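# Load a white part from the tote into a mould nest

## Task

Pick one white plastic part out of the blue tote and put it, narrow end pointing down and pushed fully home, into the empty nest of the rotary-table mould closest to the arms. The tote must stay upright in its place with the remaining parts still inside. Finish by releasing so neither arm is in contact with any movable object.

## Robot and tools

Robot: two arms, left_arm and right_arm, each with a parallel two-finger gripper and a wrist camera. Calibrated bases in the scene frame: left_arm at (+0.028, +0.316, +0.033) m, right_arm at (-0.025, -0.372, +0.036) m, both turned only slightly about z. A two-camera stand sits behind the arms. Loose objects may occasionally get nudged by an outside push.

Frame: scene frame, origin at table-top height midway between the nominal bases; +z up, +x forward over the table, +y toward left_arm (arm names do not match image left/right). Reported end_effector_position (m) and end_effector_quat_wxyz use this frame and can be a few cm off, more at long reach. Gripper axes: fingers point along its +z, open and close along its y. The reported position is the point between the pads, just under 1 cm behind the fingertips.

Row format (shared by execute_actions and move): one list of 14 numbers, each in [-1, 1], covering both arms even if one is idle: left_arm dx, dy, dz, rx, ry, rz, opening, then right_arm the same seven. dx..rz are offsets, not poses: measured along scene axes from that arm's Hand target as it was when the action or move began (the arm rotates about that point). Scale: 1.0 = 0.6 m of travel or 180 degrees; rx, ry, rz form a single rotation vector. A translation longer than 1.0 gets scaled down along its direction. Sending the same offset twice moves the arm twice. Six zeros re-command the current Hand target. The opening is absolute, not an offset: +1 fully open (pad gap about 87 mm), +0.5 about 69 mm, 0 about 43 mm, -0.5 about 18 mm, -1 closed. Every call sets every opening, so repeat an arm's current opening to leave it unchanged; a 0 means half-closed.

execute_actions(actions, cameras): actions is a list of actions; each action is a list of up to 15 rows, one per 1/30 s step, and a short action repeats its final row until 15 steps. All rows in an action count from the same start pose. An empty actions list returns the full state plus all camera images. cameras: list of names, ["all"], [] for none; an unknown name invalidates the call.

move(target, speed, blend, opening_speed, blocking, cameras): straight-line paths toward target, either one 14-number row or a list of up to 15 rows, every row an offset from the same starting Hand targets (not chained). speed: m/s, 0.002 to 2.9, default 0.25 (rotation up to twice that in rad/s), one value or one per target. blend: m of corner rounding per target, 0 means stop at each. opening_speed: rate of opening change per second on the -1..+1 scale, at least 0.2. blocking=false returns after about 0.5 s while motion continues. Paths are capped at 10 s, do not avoid obstacles or the other arm, and the gripper lags and overshoots more when fast or when the arm is stretched. Route around an arm's own base rather than near it, or its shoulder posture may flip. The result adds a move: line giving the ending (done, off_target, moving, held, fault) and limits (paced = pose clipped, held = steps withheld). done means within 10 mm and 2 degrees; neither done nor off_target tells you about contact.

wait(seconds 0 to 10): lets time pass holding last commands; a running move continues. stop(): brakes a running move. zoom_image(camera, region [x0, y0, x1, y1] in pixels, at most 504 by 504): enlarges part of the newest image from cam_head_left, cam_head_right, cam_high, cam_low, cam_left_wrist or cam_right_wrist (all 896x504). finished_scene(scene): ends the current scene irreversibly; after it, make no further call in that reply.

Results: Hand target is the last commanded pose (after clipping orientation to within 40 degrees of measured); the gripper often rests short of it, so check position and tilt after each move and send the remaining distance as an offset. grip_measured reads on the command scale; to grasp, command about 0.04 below the value at first contact (less for a lighter hold). Joint positions list the gripper last on a 0 closed to 1 open scale. Joint velocities may print as within noise. Tool commands shows current gripper commands. Joint torques include arm weight and wrap at ±28 N m for joints 1-3. Joint ranges (rad): waist -2.618..3.054, shoulder 0..3.142, elbow 0..3.142 (straight 2.901), wrist pitch and yaw -1.571..1.571, wrist roll -2.094..2.094. Camera calibration (K, distortion, T_world_to_cam) is given per camera and can be slightly off.

Avoid: dropping the part or releasing it while it moves, fast impacts, hard pushes on fixed or heavy things, anything falling off or being left off the table, tipping the tote, the two arms or grippers or wrist cameras pressing on each other, closing a gripper on the other arm's fingers, and strain on the wrist-camera cables (cable contact counts as touching). A blocked arm keeps pushing until commanded back past its gripper. Holding loads, stretching out or pushing at unreachable poses heats motors: MOTOR HOT appears at 75 °C, a fault folds that arm away at 90 °C, and it goes limp at 100 °C.

Each tool is called after ">>>" as name([rows], argument=value, ...), one row to a line, values as JSON.

## Session

>>> execute_actions(actions=[])

Scene clock: 0.00 s.
left_arm: end_effector_position=(+0.4068, +0.2545, +0.1821) grip_measured=+1.000 end_effector_quat_wxyz=(+0.468, -0.072, +0.881, -0.016) | right_arm: end_effector_position=(+0.2236, -0.2900, +0.0598) grip_measured=+0.985 end_effector_quat_wxyz=(+0.543, +0.087, +0.835, +0.014)
Joint positions: left_arm=[-0.226 1.326 0.907 -0.196 -0.235 -0.279 1] | right_arm=[0.717 1.043 0.067 0.417 0.689 0.509 0.993]
Joint velocities: within noise
Joint torques (N m): no reading
Motor temperatures (°C): left_arm=[30 35 38 29 27 29 29] | right_arm=[31 41 36 30 27 28 31]
Heat: left arm: 38 °C; right arm: 41 °C.
Hand target: left_arm +0.4084, +0.2542, +0.1875; +0.474, -0.073, +0.877, -0.018 | right_arm +0.2269, -0.2875, +0.0649; +0.549, +0.090, +0.831, +0.019
Tool commands: left_gripper/opening=+1.0 right_gripper/opening=+1.0

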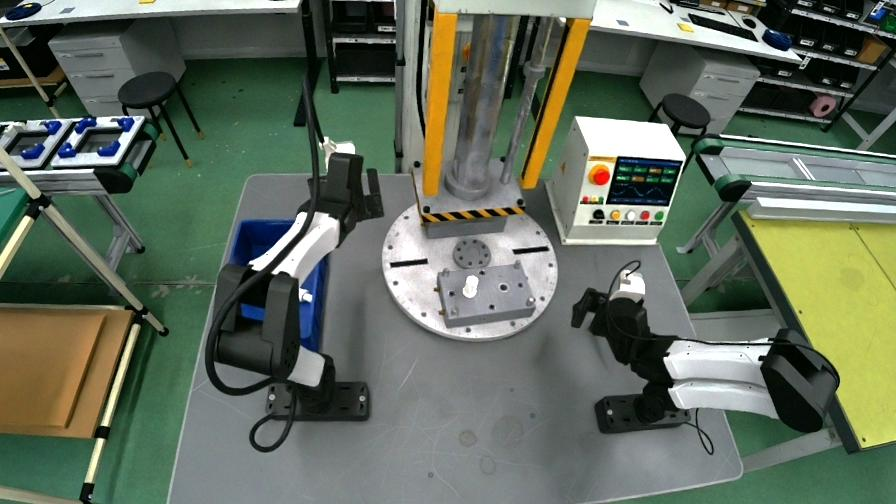

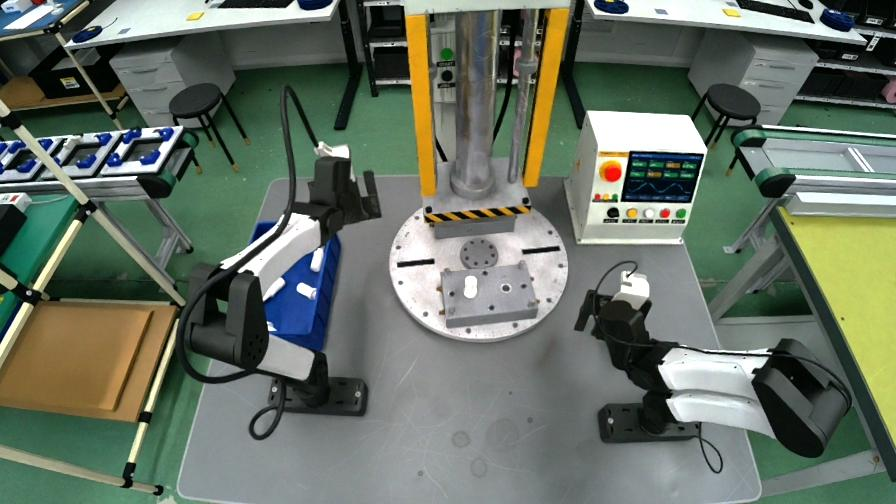

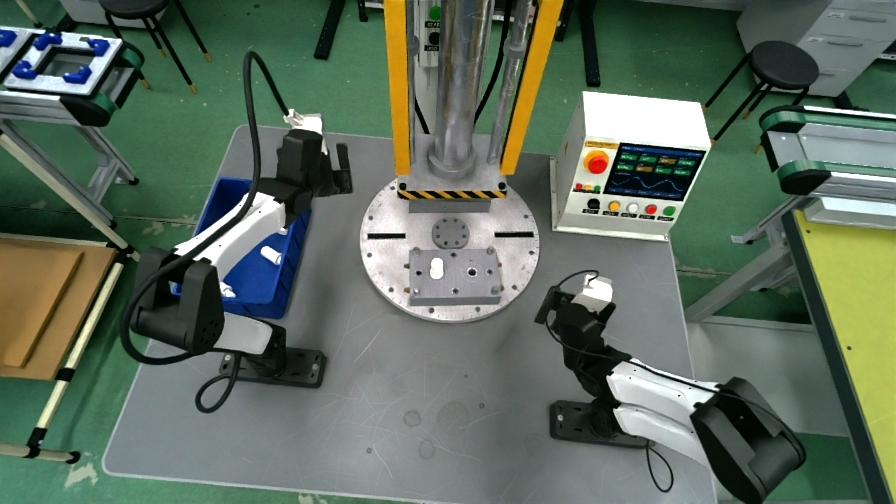

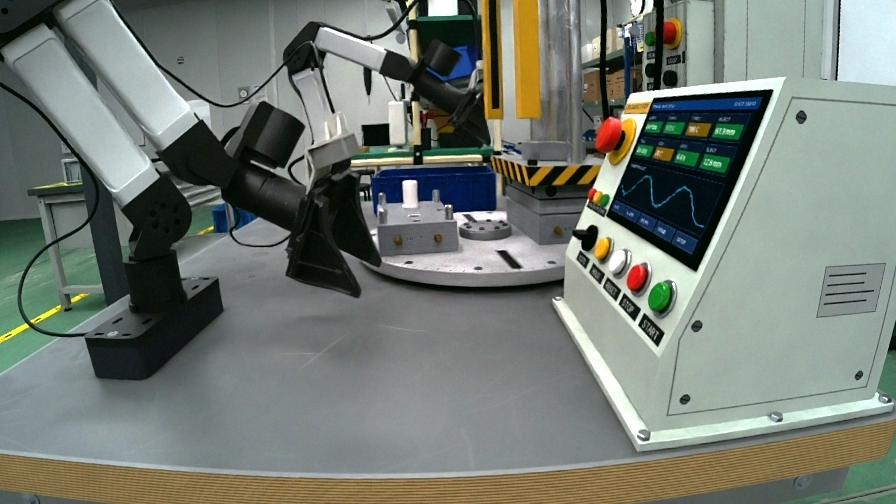

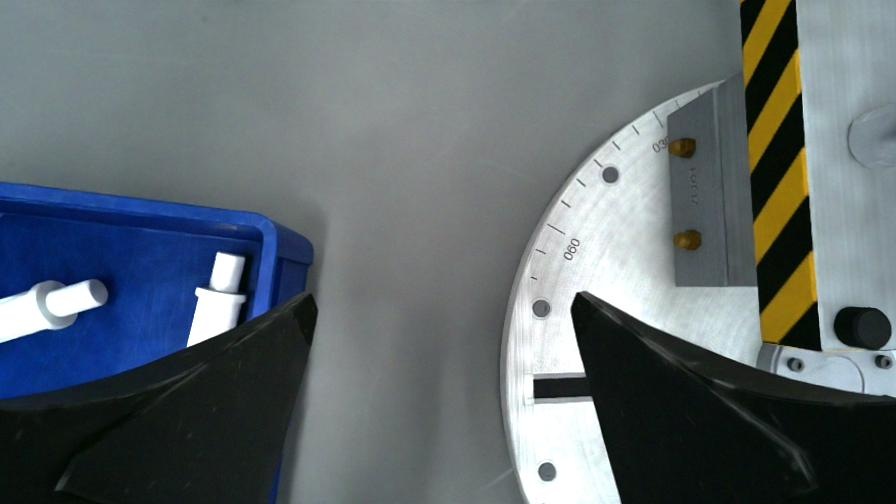

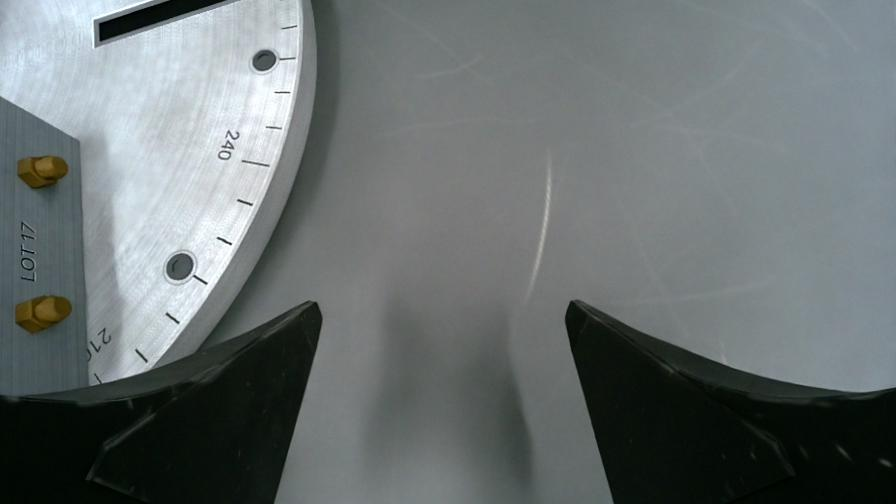

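>>> zoom_image(camera="cam_head_right", region=[380, 200, 580, 350])

>>> zoom_image(camera="cam_head_right", region=[220, 180, 380, 370])

>>> zoom_image(camera="cam_high", region=[150, 150, 350, 350])

>>> zoom_image(camera="cam_low", region=[340, 130, 580, 300])

>>> zoom_image(camera="cam_left_wrist", region=[0, 150, 350, 504])

Scaled by 2.520 from the camera's 896x504 image, which has a finer 1280x720 frame.

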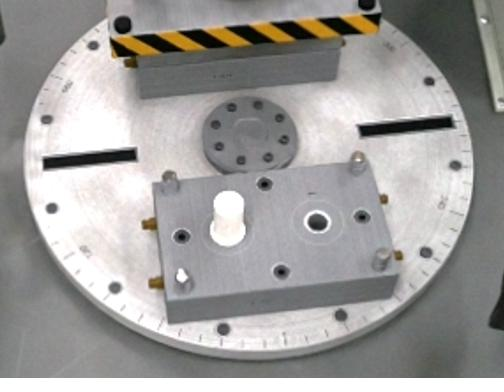

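Scaled by 2.653 from the camera's 896x504 image, which has a finer 1280x720 frame.

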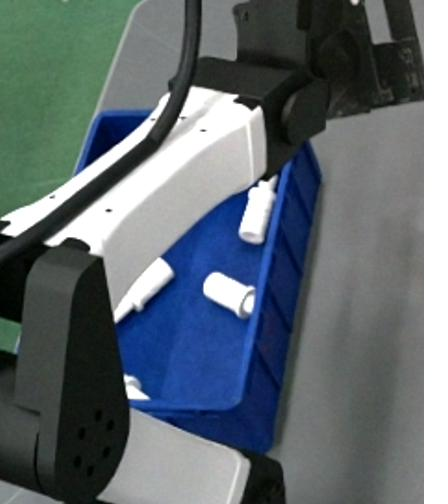

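Scaled by 2.520 from the camera's 896x504 image, which has a finer 1280x720 frame.

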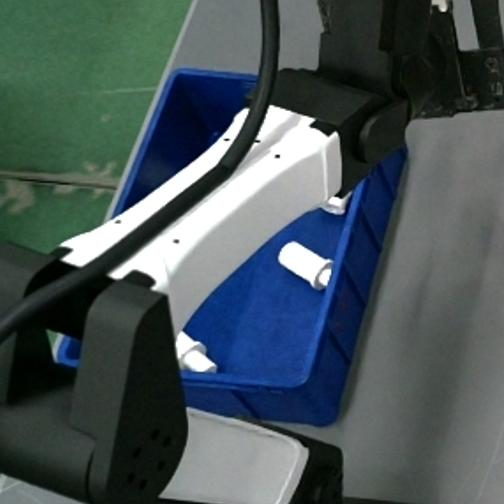

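Scaled by 2.100 from the camera's 896x504 image, which has a finer 1280x720 frame.

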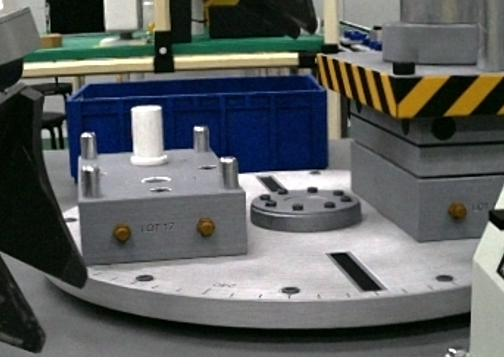

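Scaled by 1.424 from the camera's 896x504 image, which has a finer 1280x720 frame.

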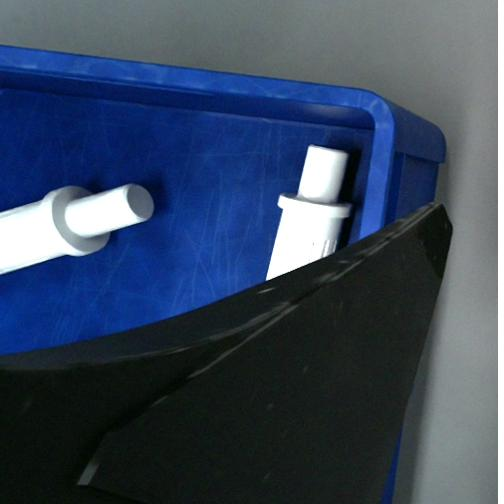

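>>> move(target=[-0.18, 0.293, 0.1875, 0, 0, 0, 1, 0, 0, 0, 0, 0, 0, 1], speed=0.2, cameras=["cam_left_wrist", "cam_head_right", "cam_low", "cam_head_left"])

Scene clock: 95.03 s.
left_arm: end_effector_position=(+0.2990, +0.4283, +0.2923) grip_measured=+1.000 end_effector_quat_wxyz=(+0.468, -0.079, +0.880, -0.019) | right_arm: end_effector_position=(+0.2236, -0.2900, +0.0598) grip_measured=+0.985 end_effector_quat_wxyz=(+0.543, +0.087, +0.835, +0.014)
Joint positions: left_arm=[0.654 1.075 1.214 -0.823 0.481 0.23 1] | right_arm=[0.717 1.043 0.067 0.417 0.689 0.509 0.993]
Joint torques (N m): left_arm=[1.31 -1.66 10.59 1.5 0.44 0.13] | right_arm=[-0.31 -1.48 6.3 1.9 0.27 0.01]
Motor temperatures (°C): left_arm=[30 37 44 34 27 29 28] | right_arm=[31 40 42 35 27 28 31]
Heat: left arm: 44 °C; right arm: 42 °C.
Hand target: left_arm +0.3005, +0.4300, +0.3001; +0.474, -0.072, +0.877, -0.018 | right_arm +0.2269, -0.2875, +0.0649; +0.549, +0.090, +0.831, +0.019
Off the commanded pose: left_arm 0.008 m, 1 deg | right_arm 0.007 m, 1 deg.
move: done
camera_calibration:
cam_left_wrist: T_world_to_cam=[[0.118868, -0.985908, 0.117713, 0.34899], [-0.987324, -0.129924, -0.091163, 0.39928], [0.105172, -0.105384, -0.988854, 0.441251], [0, 0, 0, 1]] pos_world=[0.306327, 0.442449, 0.431652]
Images, in order (width x height): cam_head_left 896x504, cam_head_right 896x504, cam_low 896x504, cam_left_wrist 896x504.

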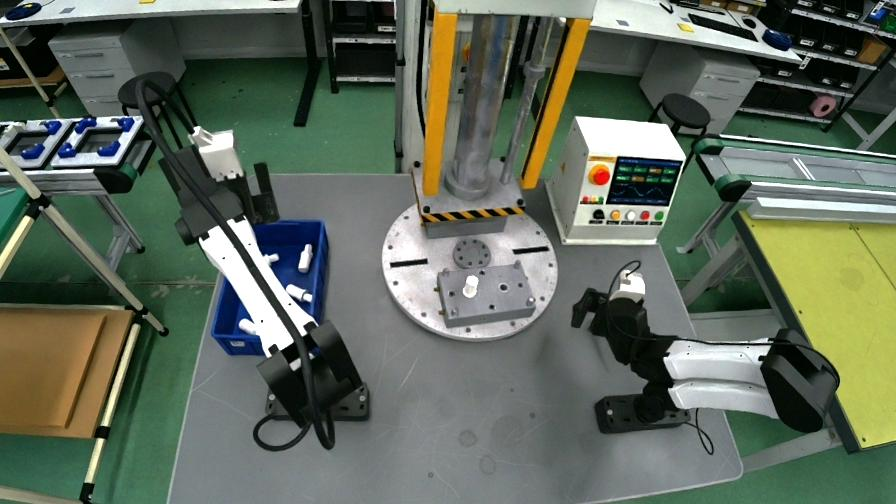

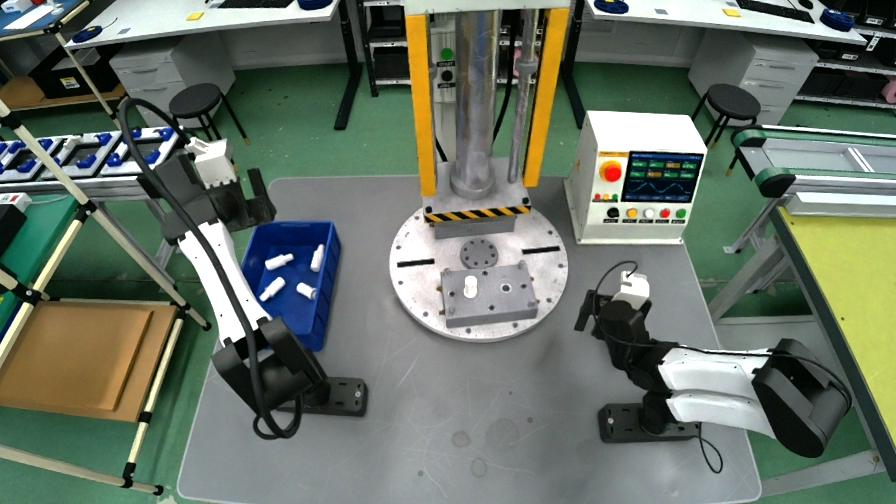

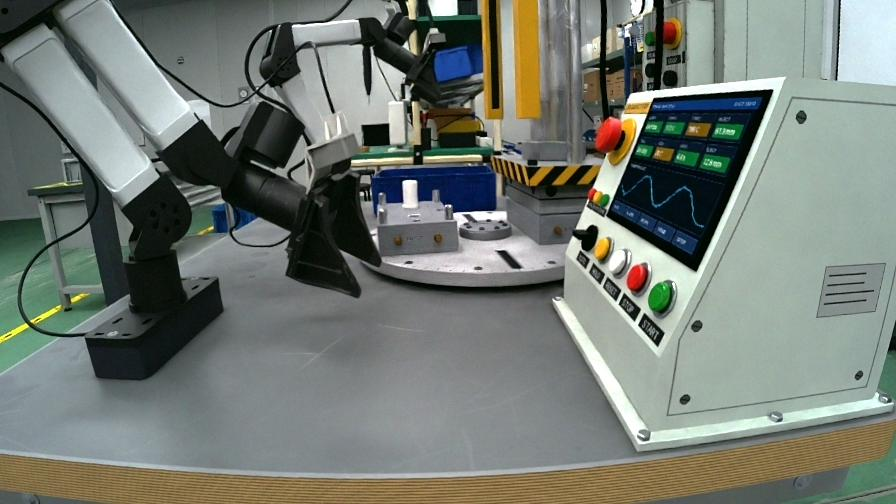

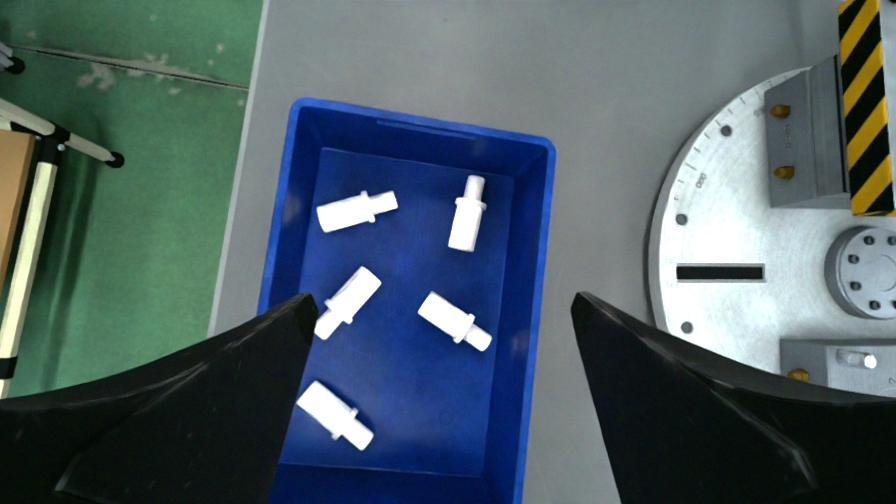

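>>> zoom_image(camera="cam_low", region=[200, 100, 452, 310])

>>> zoom_image(camera="cam_head_left", region=[140, 70, 340, 270])

>>> zoom_image(camera="cam_left_wrist", region=[240, 80, 570, 504])

>>> zoom_image(camera="cam_head_right", region=[540, 230, 740, 430])

Scaled by 2.000 from the camera's 896x504 image, which has a finer 1280x720 frame.

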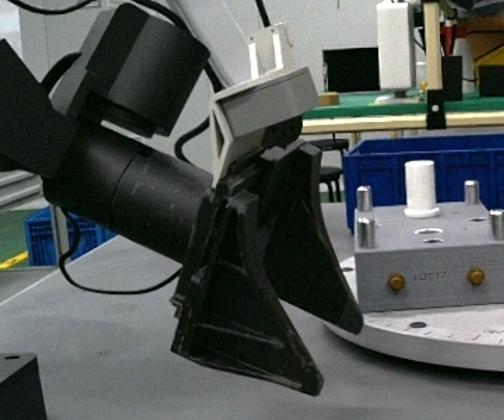

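Scaled by 2.520 from the camera's 896x504 image, which has a finer 1280x720 frame.

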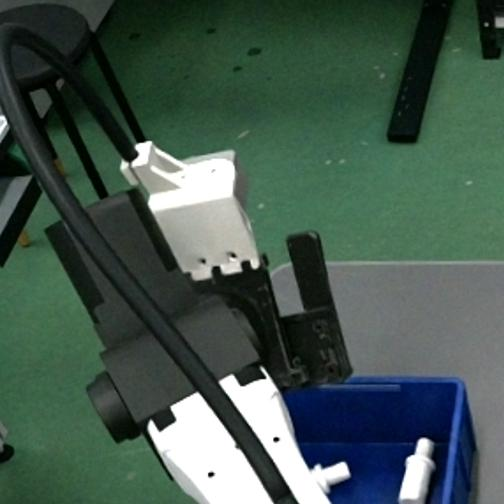

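Scaled by 1.189 from the camera's 896x504 image, which has a finer 1280x720 frame.

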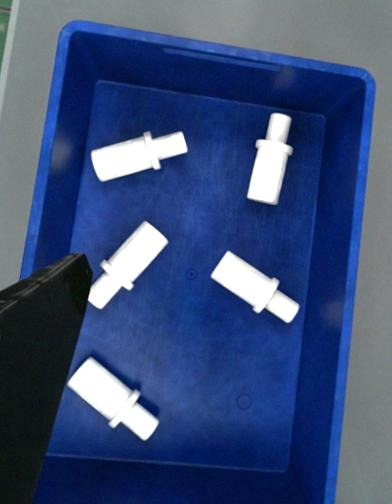

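Scaled by 2.520 from the camera's 896x504 image, which has a finer 1280x720 frame.

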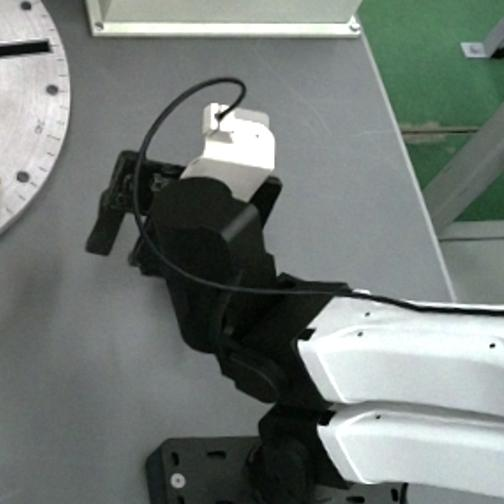

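>>> move(target=[-0.0208, -0.065, -0.15, -0.1051, 0.2043, 0.2961, 1, 0, 0, 0, 0, 0, 0, 1], speed=0.3, cameras=["cam_left_wrist", "cam_head_right", "cam_low", "cam_high"])

Scene clock: 293.13 s.
left_arm: end_effector_position=(+0.2844, +0.3895, +0.2066) grip_measured=+1.000 end_effector_quat_wxyz=(+0.122, -0.523, +0.841, +0.072) | right_arm: end_effector_position=(+0.2236, -0.2900, +0.0598) grip_measured=+0.985 end_effector_quat_wxyz=(+0.543, +0.087, +0.835, +0.014)
Joint positions: left_arm=[0.267 1.49 1.45 -1.337 -0.209 -0.837 1] | right_arm=[0.717 1.043 0.067 0.417 0.689 0.509 0.993]
Joint torques (N m): left_arm=[0.09 -4 9.76 0.53 -0.26 -0.06] | right_arm=[-0.4 -1.43 6.34 1.91 0.27 0]
Motor temperatures (°C): left_arm=[29 33 52 36 28 29 28] | right_arm=[31 38 44 38 27 28 31]
Heat: left arm: 52 °C; right arm: 44 °C.
Hand target: left_arm +0.2879, +0.3910, +0.2100; +0.125, -0.524, +0.839, +0.078 | right_arm +0.2269, -0.2875, +0.0649; +0.549, +0.090, +0.831, +0.019
Off the commanded pose: left_arm 0.005 m, 1 deg | right_arm 0.007 m, 1 deg.
move: done
camera_calibration:
cam_left_wrist: T_world_to_cam=[[0.898013, -0.439678, 0.0159939, -0.0908542], [-0.371977, -0.739321, 0.561282, 0.299591], [-0.234959, -0.509988, -0.82747, 0.575045], [0, 0, 0, 1]] pos_world=[0.328141, 0.474813, 0.30913]
Images, in order (width x height): cam_head_right 896x504, cam_high 896x504, cam_low 896x504, cam_left_wrist 896x504.

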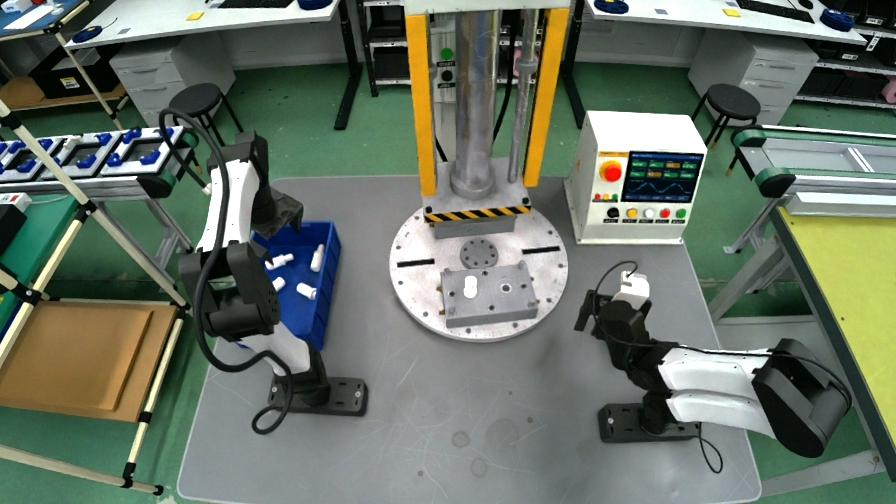

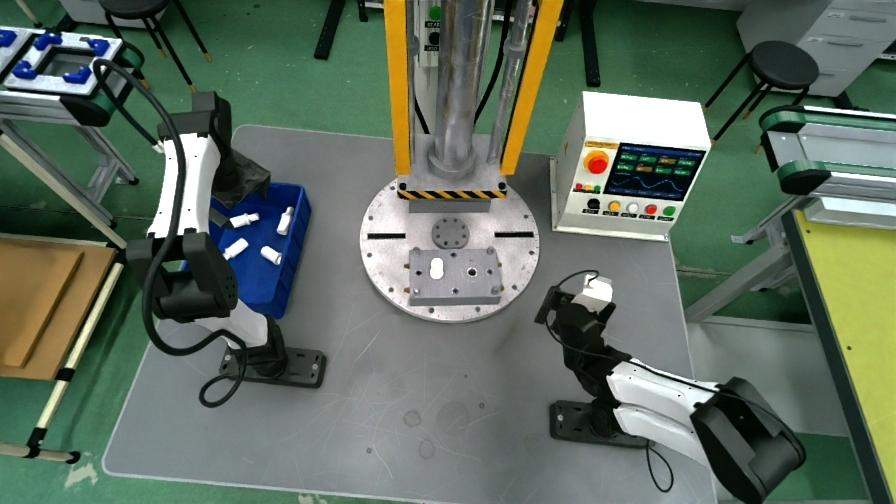

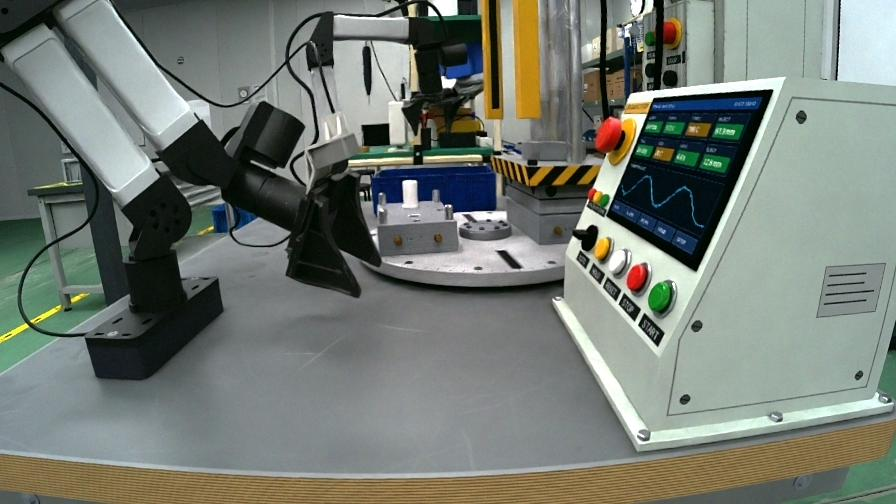

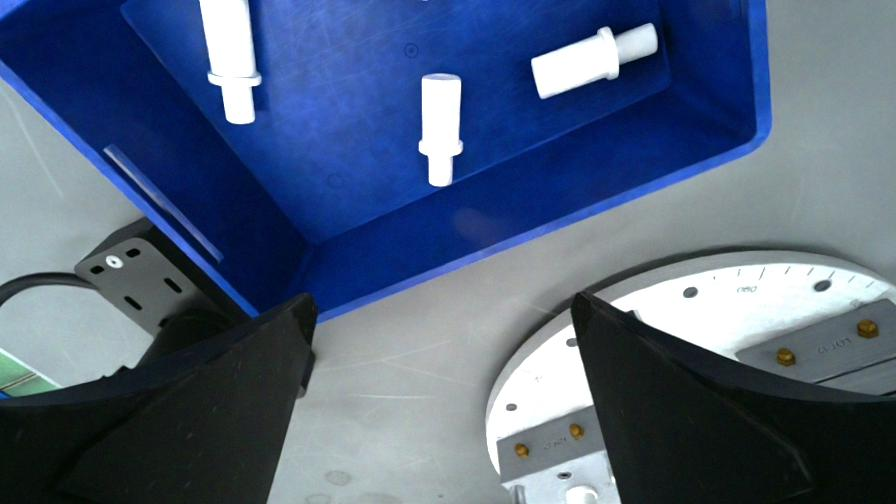

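>>> move(target=[0.0043, 0.0125, -0.1777, 0, 0, 0, 0.2, 0, 0, 0, 0, 0, 0, 1], speed=0.2, cameras=["cam_left_wrist", "cam_head_right", "cam_high", "cam_head_left"])

Scene clock: 326.83 s.
left_arm: end_effector_position=(+0.2914, +0.3944, +0.1092) grip_measured=+0.200 end_effector_quat_wxyz=(+0.128, -0.525, +0.839, +0.072) | right_arm: end_effector_position=(+0.2236, -0.2900, +0.0598) grip_measured=+0.985 end_effector_quat_wxyz=(+0.543, +0.087, +0.835, +0.014)
Joint positions: left_arm=[0.276 1.507 1.075 -0.932 -0.211 -0.832 0.6] | right_arm=[0.717 1.043 0.067 0.417 0.689 0.509 0.993]
Joint torques (N m): left_arm=[1.33 -4.26 6.42 0.84 -0.19 0.09] | right_arm=[-0.31 -1.58 6.34 1.92 0.28 -0.01]
Heat: left arm: 50 °C; right arm: 44 °C.
Hand target: left_arm +0.2907, +0.3985, +0.1034; +0.125, -0.524, +0.839, +0.078 | right_arm +0.2269, -0.2875, +0.0649; +0.549, +0.090, +0.831, +0.019
Off the commanded pose: left_arm 0.007 m, 1 deg | right_arm 0.007 m, 1 deg.
move: done
camera_calibration:
cam_left_wrist: T_world_to_cam=[[0.899877, -0.4355, 0.0236708, -0.0964435], [-0.374702, -0.744195, 0.552966, 0.36405], [-0.223201, -0.506471, -0.832868, 0.494237], [0, 0, 0, 1]] pos_world=[0.333512, 0.47924, 0.21261]
Images, in order (width x height): cam_head_left 896x504, cam_head_right 896x504, cam_high 896x504, cam_left_wrist 896x504.

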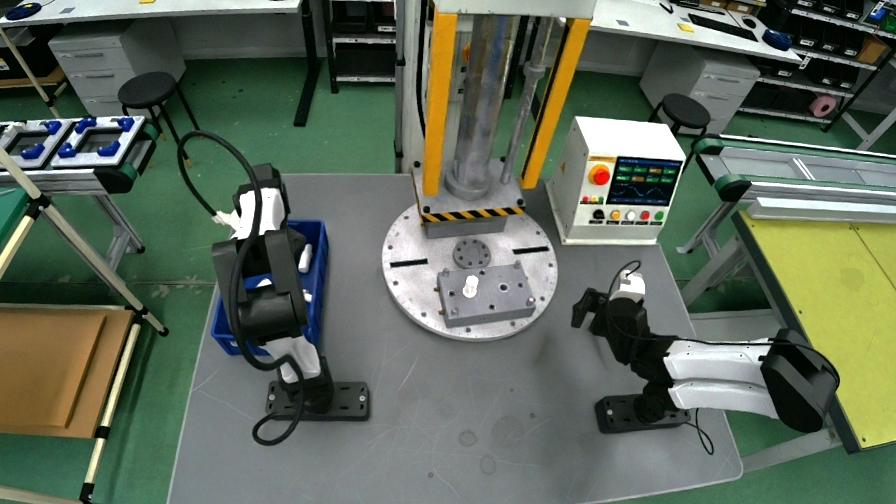

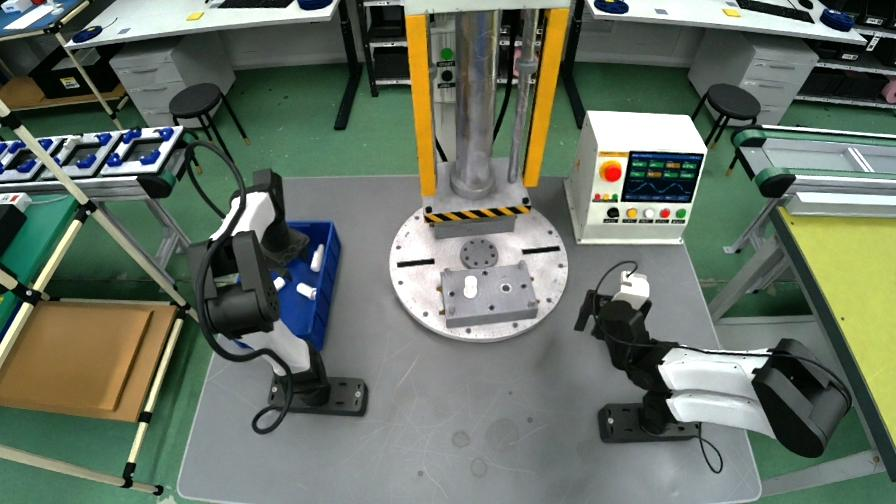

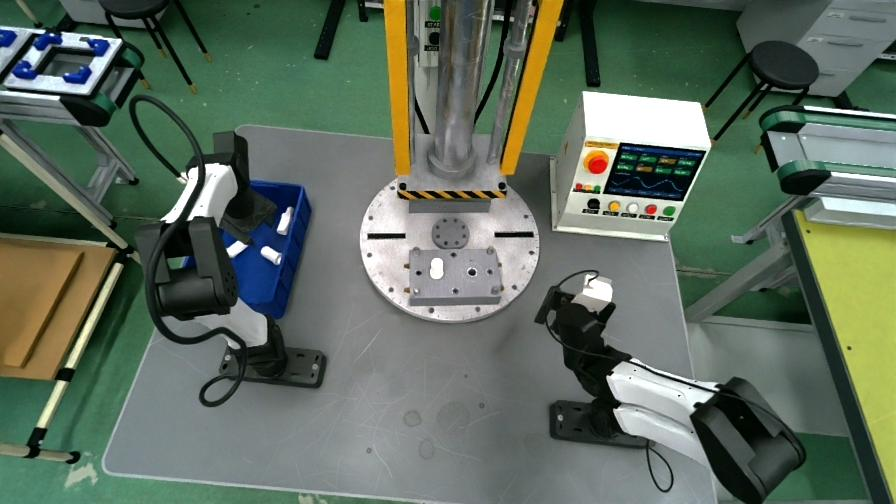

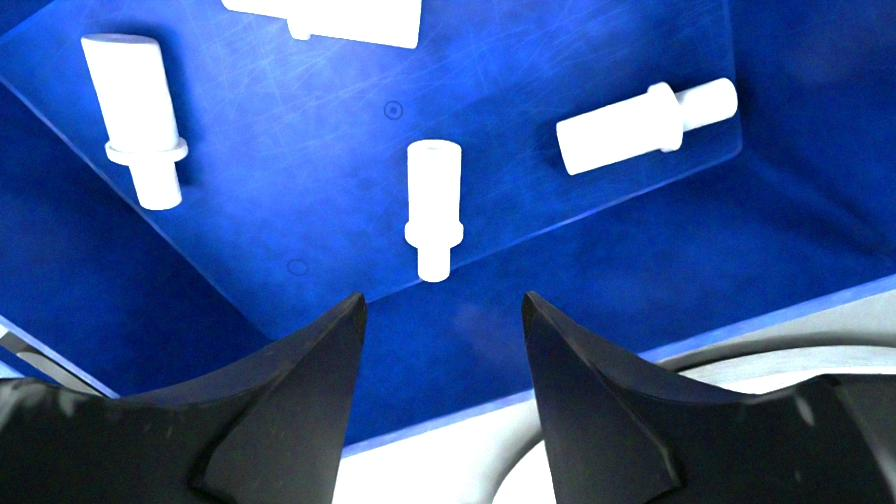

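>>> move(target=[-0.0045, 0.005, -0.0973, 0, 0, 0, 0.2, 0, 0, 0, 0, 0, 0, 1], speed=0.15, cameras=["cam_left_wrist", "cam_head_right"])

Scene clock: 349.03 s.
left_arm: end_effector_position=(+0.2893, +0.3981, +0.0506) grip_measured=+0.200 end_effector_quat_wxyz=(+0.128, -0.525, +0.838, +0.073) | right_arm: end_effector_position=(+0.2236, -0.2900, +0.0598) grip_measured=+0.985 end_effector_quat_wxyz=(+0.543, +0.087, +0.835, +0.014)
Joint positions: left_arm=[0.29 1.576 0.897 -0.683 -0.211 -0.819 0.6] | right_arm=[0.717 1.043 0.067 0.417 0.689 0.509 0.993]
Joint torques (N m): left_arm=[1.31 -4.4 6.04 0.86 -0.16 0.09] | right_arm=[-0.18 -1.43 6.35 1.93 0.27 0.01]
Heat: left arm: 48 °C; right arm: 44 °C.
Hand target: left_arm +0.2879, +0.4015, +0.0451; +0.125, -0.524, +0.838, +0.078 | right_arm +0.2269, -0.2875, +0.0649; +0.549, +0.090, +0.831, +0.019
Off the commanded pose: left_arm 0.007 m, 1 deg | right_arm 0.007 m, 1 deg.
move: done
camera_calibration:
cam_left_wrist: T_world_to_cam=[[0.900337, -0.434688, 0.0209439, -0.0918463], [-0.372919, -0.745803, 0.552005, 0.398594], [-0.22433, -0.504801, -0.833578, 0.446519], [0, 0, 0, 1]] pos_world=[0.331503, 0.482751, 0.154106]
Images, in order (width x height): cam_head_right 896x504, cam_left_wrist 896x504.

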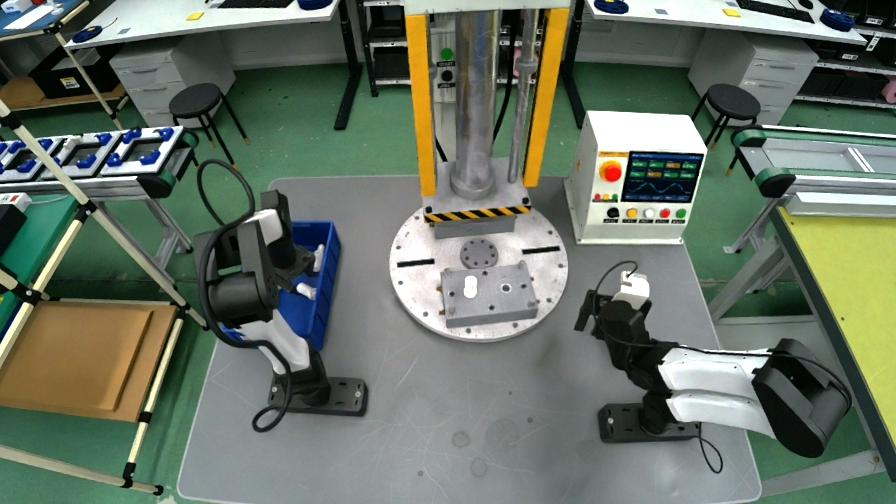

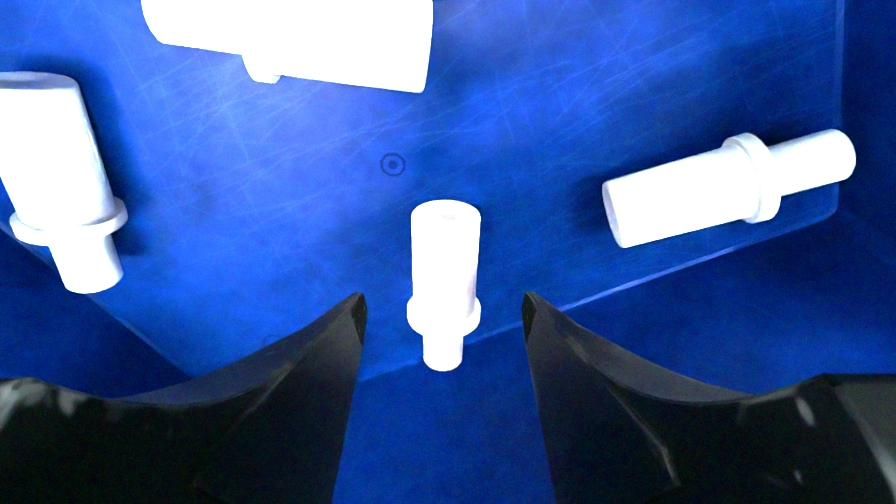

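>>> move(target=[0, 0, -0.0493, 0, 0, 0, 0.2, 0, 0, 0, 0, 0, 0, 1], speed=0.1, cameras=["cam_left_wrist", "cam_head_left"])

Scene clock: 363.93 s.
left_arm: end_effector_position=(+0.2901, +0.3983, +0.0213) grip_measured=+0.200 end_effector_quat_wxyz=(+0.128, -0.525, +0.838, +0.073) | right_arm: end_effector_position=(+0.2236, -0.2900, +0.0598) grip_measured=+0.985 end_effector_quat_wxyz=(+0.543, +0.087, +0.835, +0.014)
Joint positions: left_arm=[0.29 1.639 0.83 -0.552 -0.211 -0.819 0.6] | right_arm=[0.717 1.043 0.067 0.417 0.689 0.509 0.993]
Joint torques (N m): left_arm=[1.35 -4.55 5.6 0.85 -0.15 0.1] | right_arm=[-0.27 -1.35 6.27 1.92 0.28 -0.04]
Motor temperatures (°C): left_arm=[29 34 47 33 27 29 28] | right_arm=[30 38 44 38 27 28 31]
Heat: left arm: 47 °C; right arm: 44 °C.
Hand target: left_arm +0.2879, +0.4015, +0.0155; +0.125, -0.524, +0.838, +0.078 | right_arm +0.2269, -0.2875, +0.0649; +0.549, +0.090, +0.831, +0.019
Off the commanded pose: left_arm 0.007 m, 1 deg | right_arm 0.007 m, 1 deg.
move: done
camera_calibration:
cam_left_wrist: T_world_to_cam=[[0.900328, -0.434679, 0.0215327, -0.0919023], [-0.373312, -0.745896, 0.551614, 0.415461], [-0.223714, -0.504672, -0.833821, 0.422274], [0, 0, 0, 1]] pos_world=[0.332307, 0.483052, 0.124906]
Images, in order (width x height): cam_head_left 896x504, cam_left_wrist 896x504.

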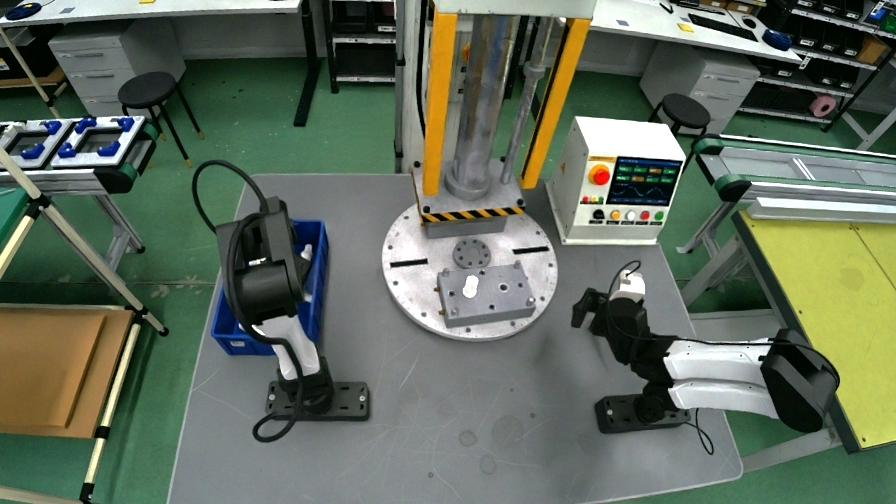

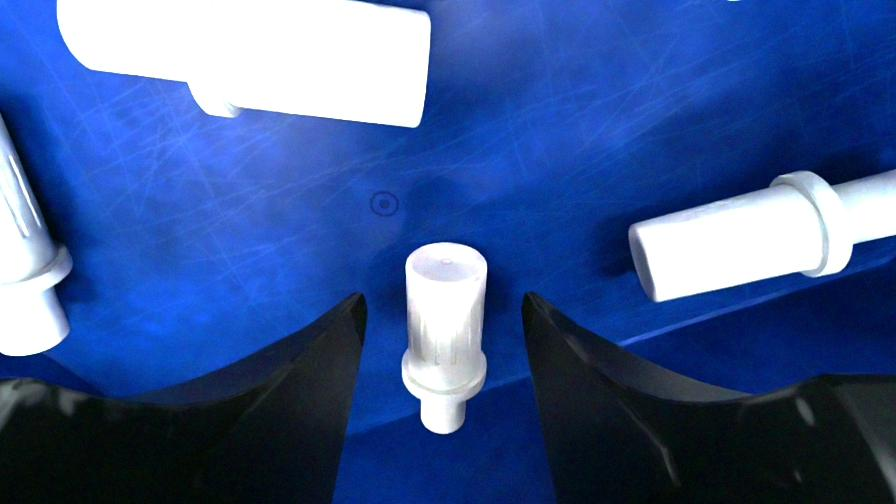

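>>> move(target=[0, 0, 0, 0, 0, 0, -0.5, 0, 0, 0, 0, 0, 0, 1], speed=0.1, opening_speed=0.5, cameras=["cam_left_wrist", "cam_head_left"])

Scene clock: 378.07 s.
left_arm: end_effector_position=(+0.2903, +0.3984, +0.0213) grip_measured=-0.345 end_effector_quat_wxyz=(+0.129, -0.525, +0.838, +0.073) | right_arm: end_effector_position=(+0.2236, -0.2900, +0.0598) grip_measured=+0.985 end_effector_quat_wxyz=(+0.543, +0.087, +0.835, +0.014)
Joint positions: left_arm=[0.29 1.639 0.83 -0.552 -0.211 -0.819 0.327] | right_arm=[0.717 1.043 0.067 0.417 0.689 0.509 0.993]
Joint torques (N m): left_arm=[1.32 -4.51 5.63 0.85 -0.15 0.09] | right_arm=[-0.34 -1.47 6.42 1.93 0.29 0.01]
Heat: left arm: 47 °C; right arm: 44 °C.
Hand target: left_arm +0.2880, +0.4015, +0.0155; +0.125, -0.524, +0.838, +0.078 | right_arm +0.2269, -0.2875, +0.0649; +0.549, +0.090, +0.831, +0.019
Off the commanded pose: left_arm 0.007 m, 1 deg | right_arm 0.007 m, 1 deg.
move: done
camera_calibration:
cam_left_wrist: T_world_to_cam=[[0.900307, -0.434694, 0.0220853, -0.0920526], [-0.373723, -0.746025, 0.551161, 0.415702], [-0.22311, -0.504468, -0.834107, 0.422117], [0, 0, 0, 1]] pos_world=[0.332411, 0.483054, 0.125005]
Images, in order (width x height): cam_head_left 896x504, cam_left_wrist 896x504.

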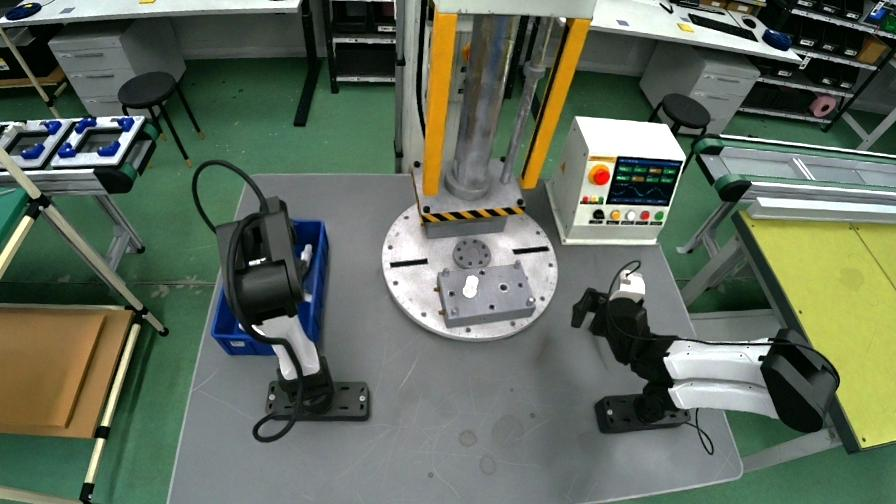

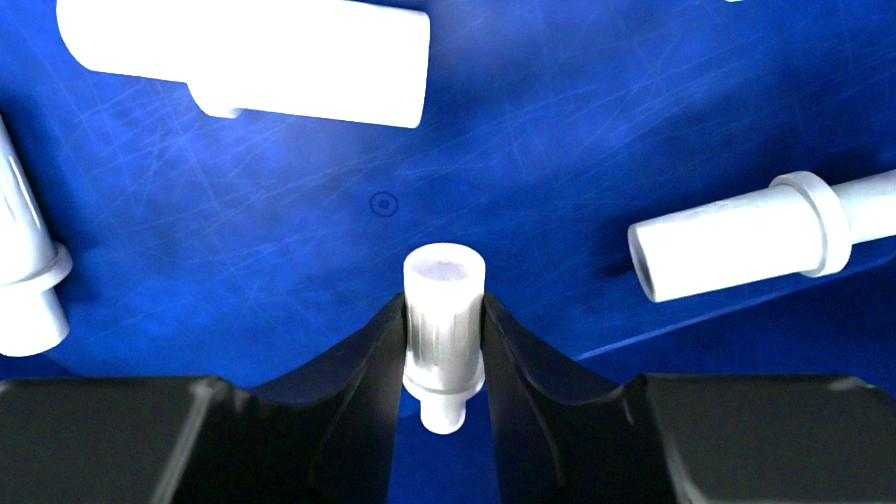

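>>> move(target=[0, 0, 0.3667, 0, 0, 0, -0.5, 0, 0, 0, 0, 0, 0, 1], speed=0.2, cameras=["cam_left_wrist", "cam_head_left", "cam_low"])

Scene clock: 387.07 s.
left_arm: end_effector_position=(+0.2876, +0.3976, +0.2343) grip_measured=-0.345 end_effector_quat_wxyz=(+0.128, -0.524, +0.839, +0.073) | right_arm: end_effector_position=(+0.2236, -0.2900, +0.0598) grip_measured=+0.985 end_effector_quat_wxyz=(+0.543, +0.087, +0.835, +0.014)
Joint positions: left_arm=[0.29 1.524 1.593 -1.43 -0.211 -0.817 0.327] | right_arm=[0.717 1.043 0.067 0.417 0.689 0.509 0.993]
Joint torques (N m): left_arm=[1.35 -4.18 8.88 0.59 -0.14 0.09] | right_arm=[-0.32 -1.4 6.3 1.92 0.31 -0.01]
Heat: left arm: 47 °C; right arm: 44 °C.
Hand target: left_arm +0.2879, +0.4015, +0.2355; +0.125, -0.524, +0.839, +0.078 | right_arm +0.2269, -0.2875, +0.0649; +0.549, +0.090, +0.831, +0.019
Off the commanded pose: left_arm 0.004 m, 1 deg | right_arm 0.007 m, 1 deg.
move: done
camera_calibration:
cam_left_wrist: T_world_to_cam=[[0.899688, -0.436024, 0.0210773, -0.0936564], [-0.374192, -0.745439, 0.551635, 0.296537], [-0.224814, -0.504187, -0.833819, 0.599065], [0, 0, 0, 1]] pos_world=[0.329902, 0.482254, 0.337905]
Images, in order (width x height): cam_head_left 896x504, cam_low 896x504, cam_left_wrist 896x504.

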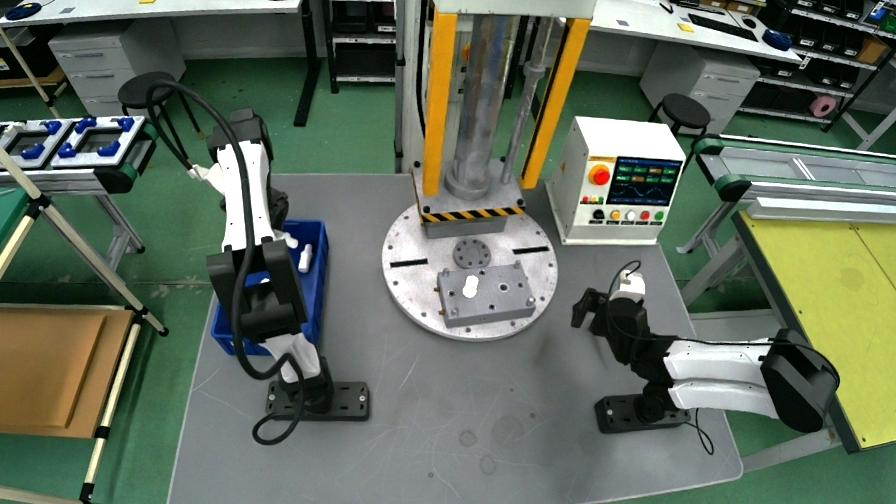

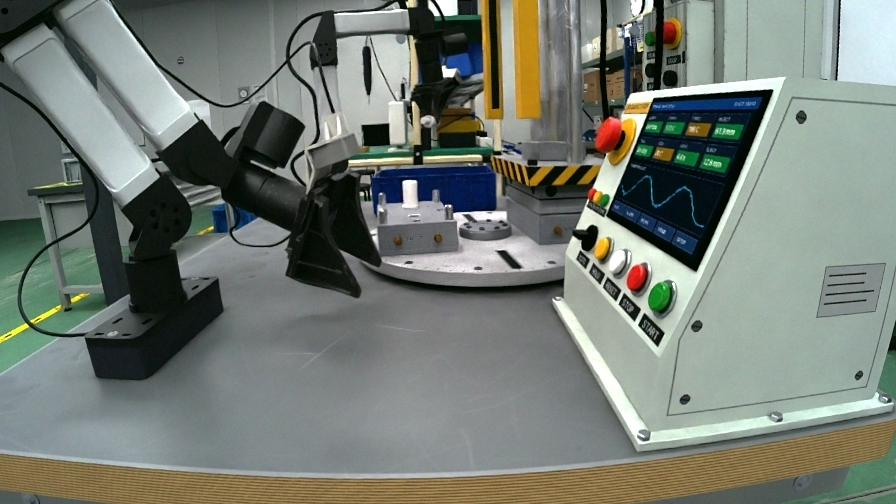

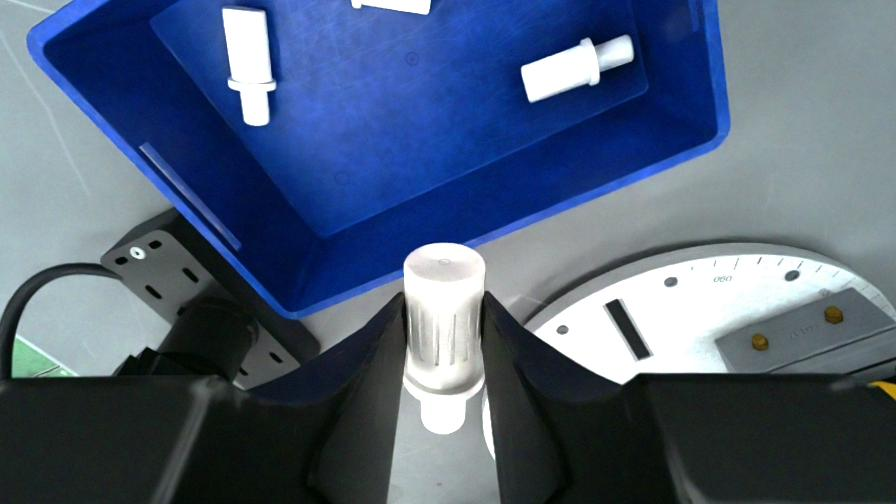

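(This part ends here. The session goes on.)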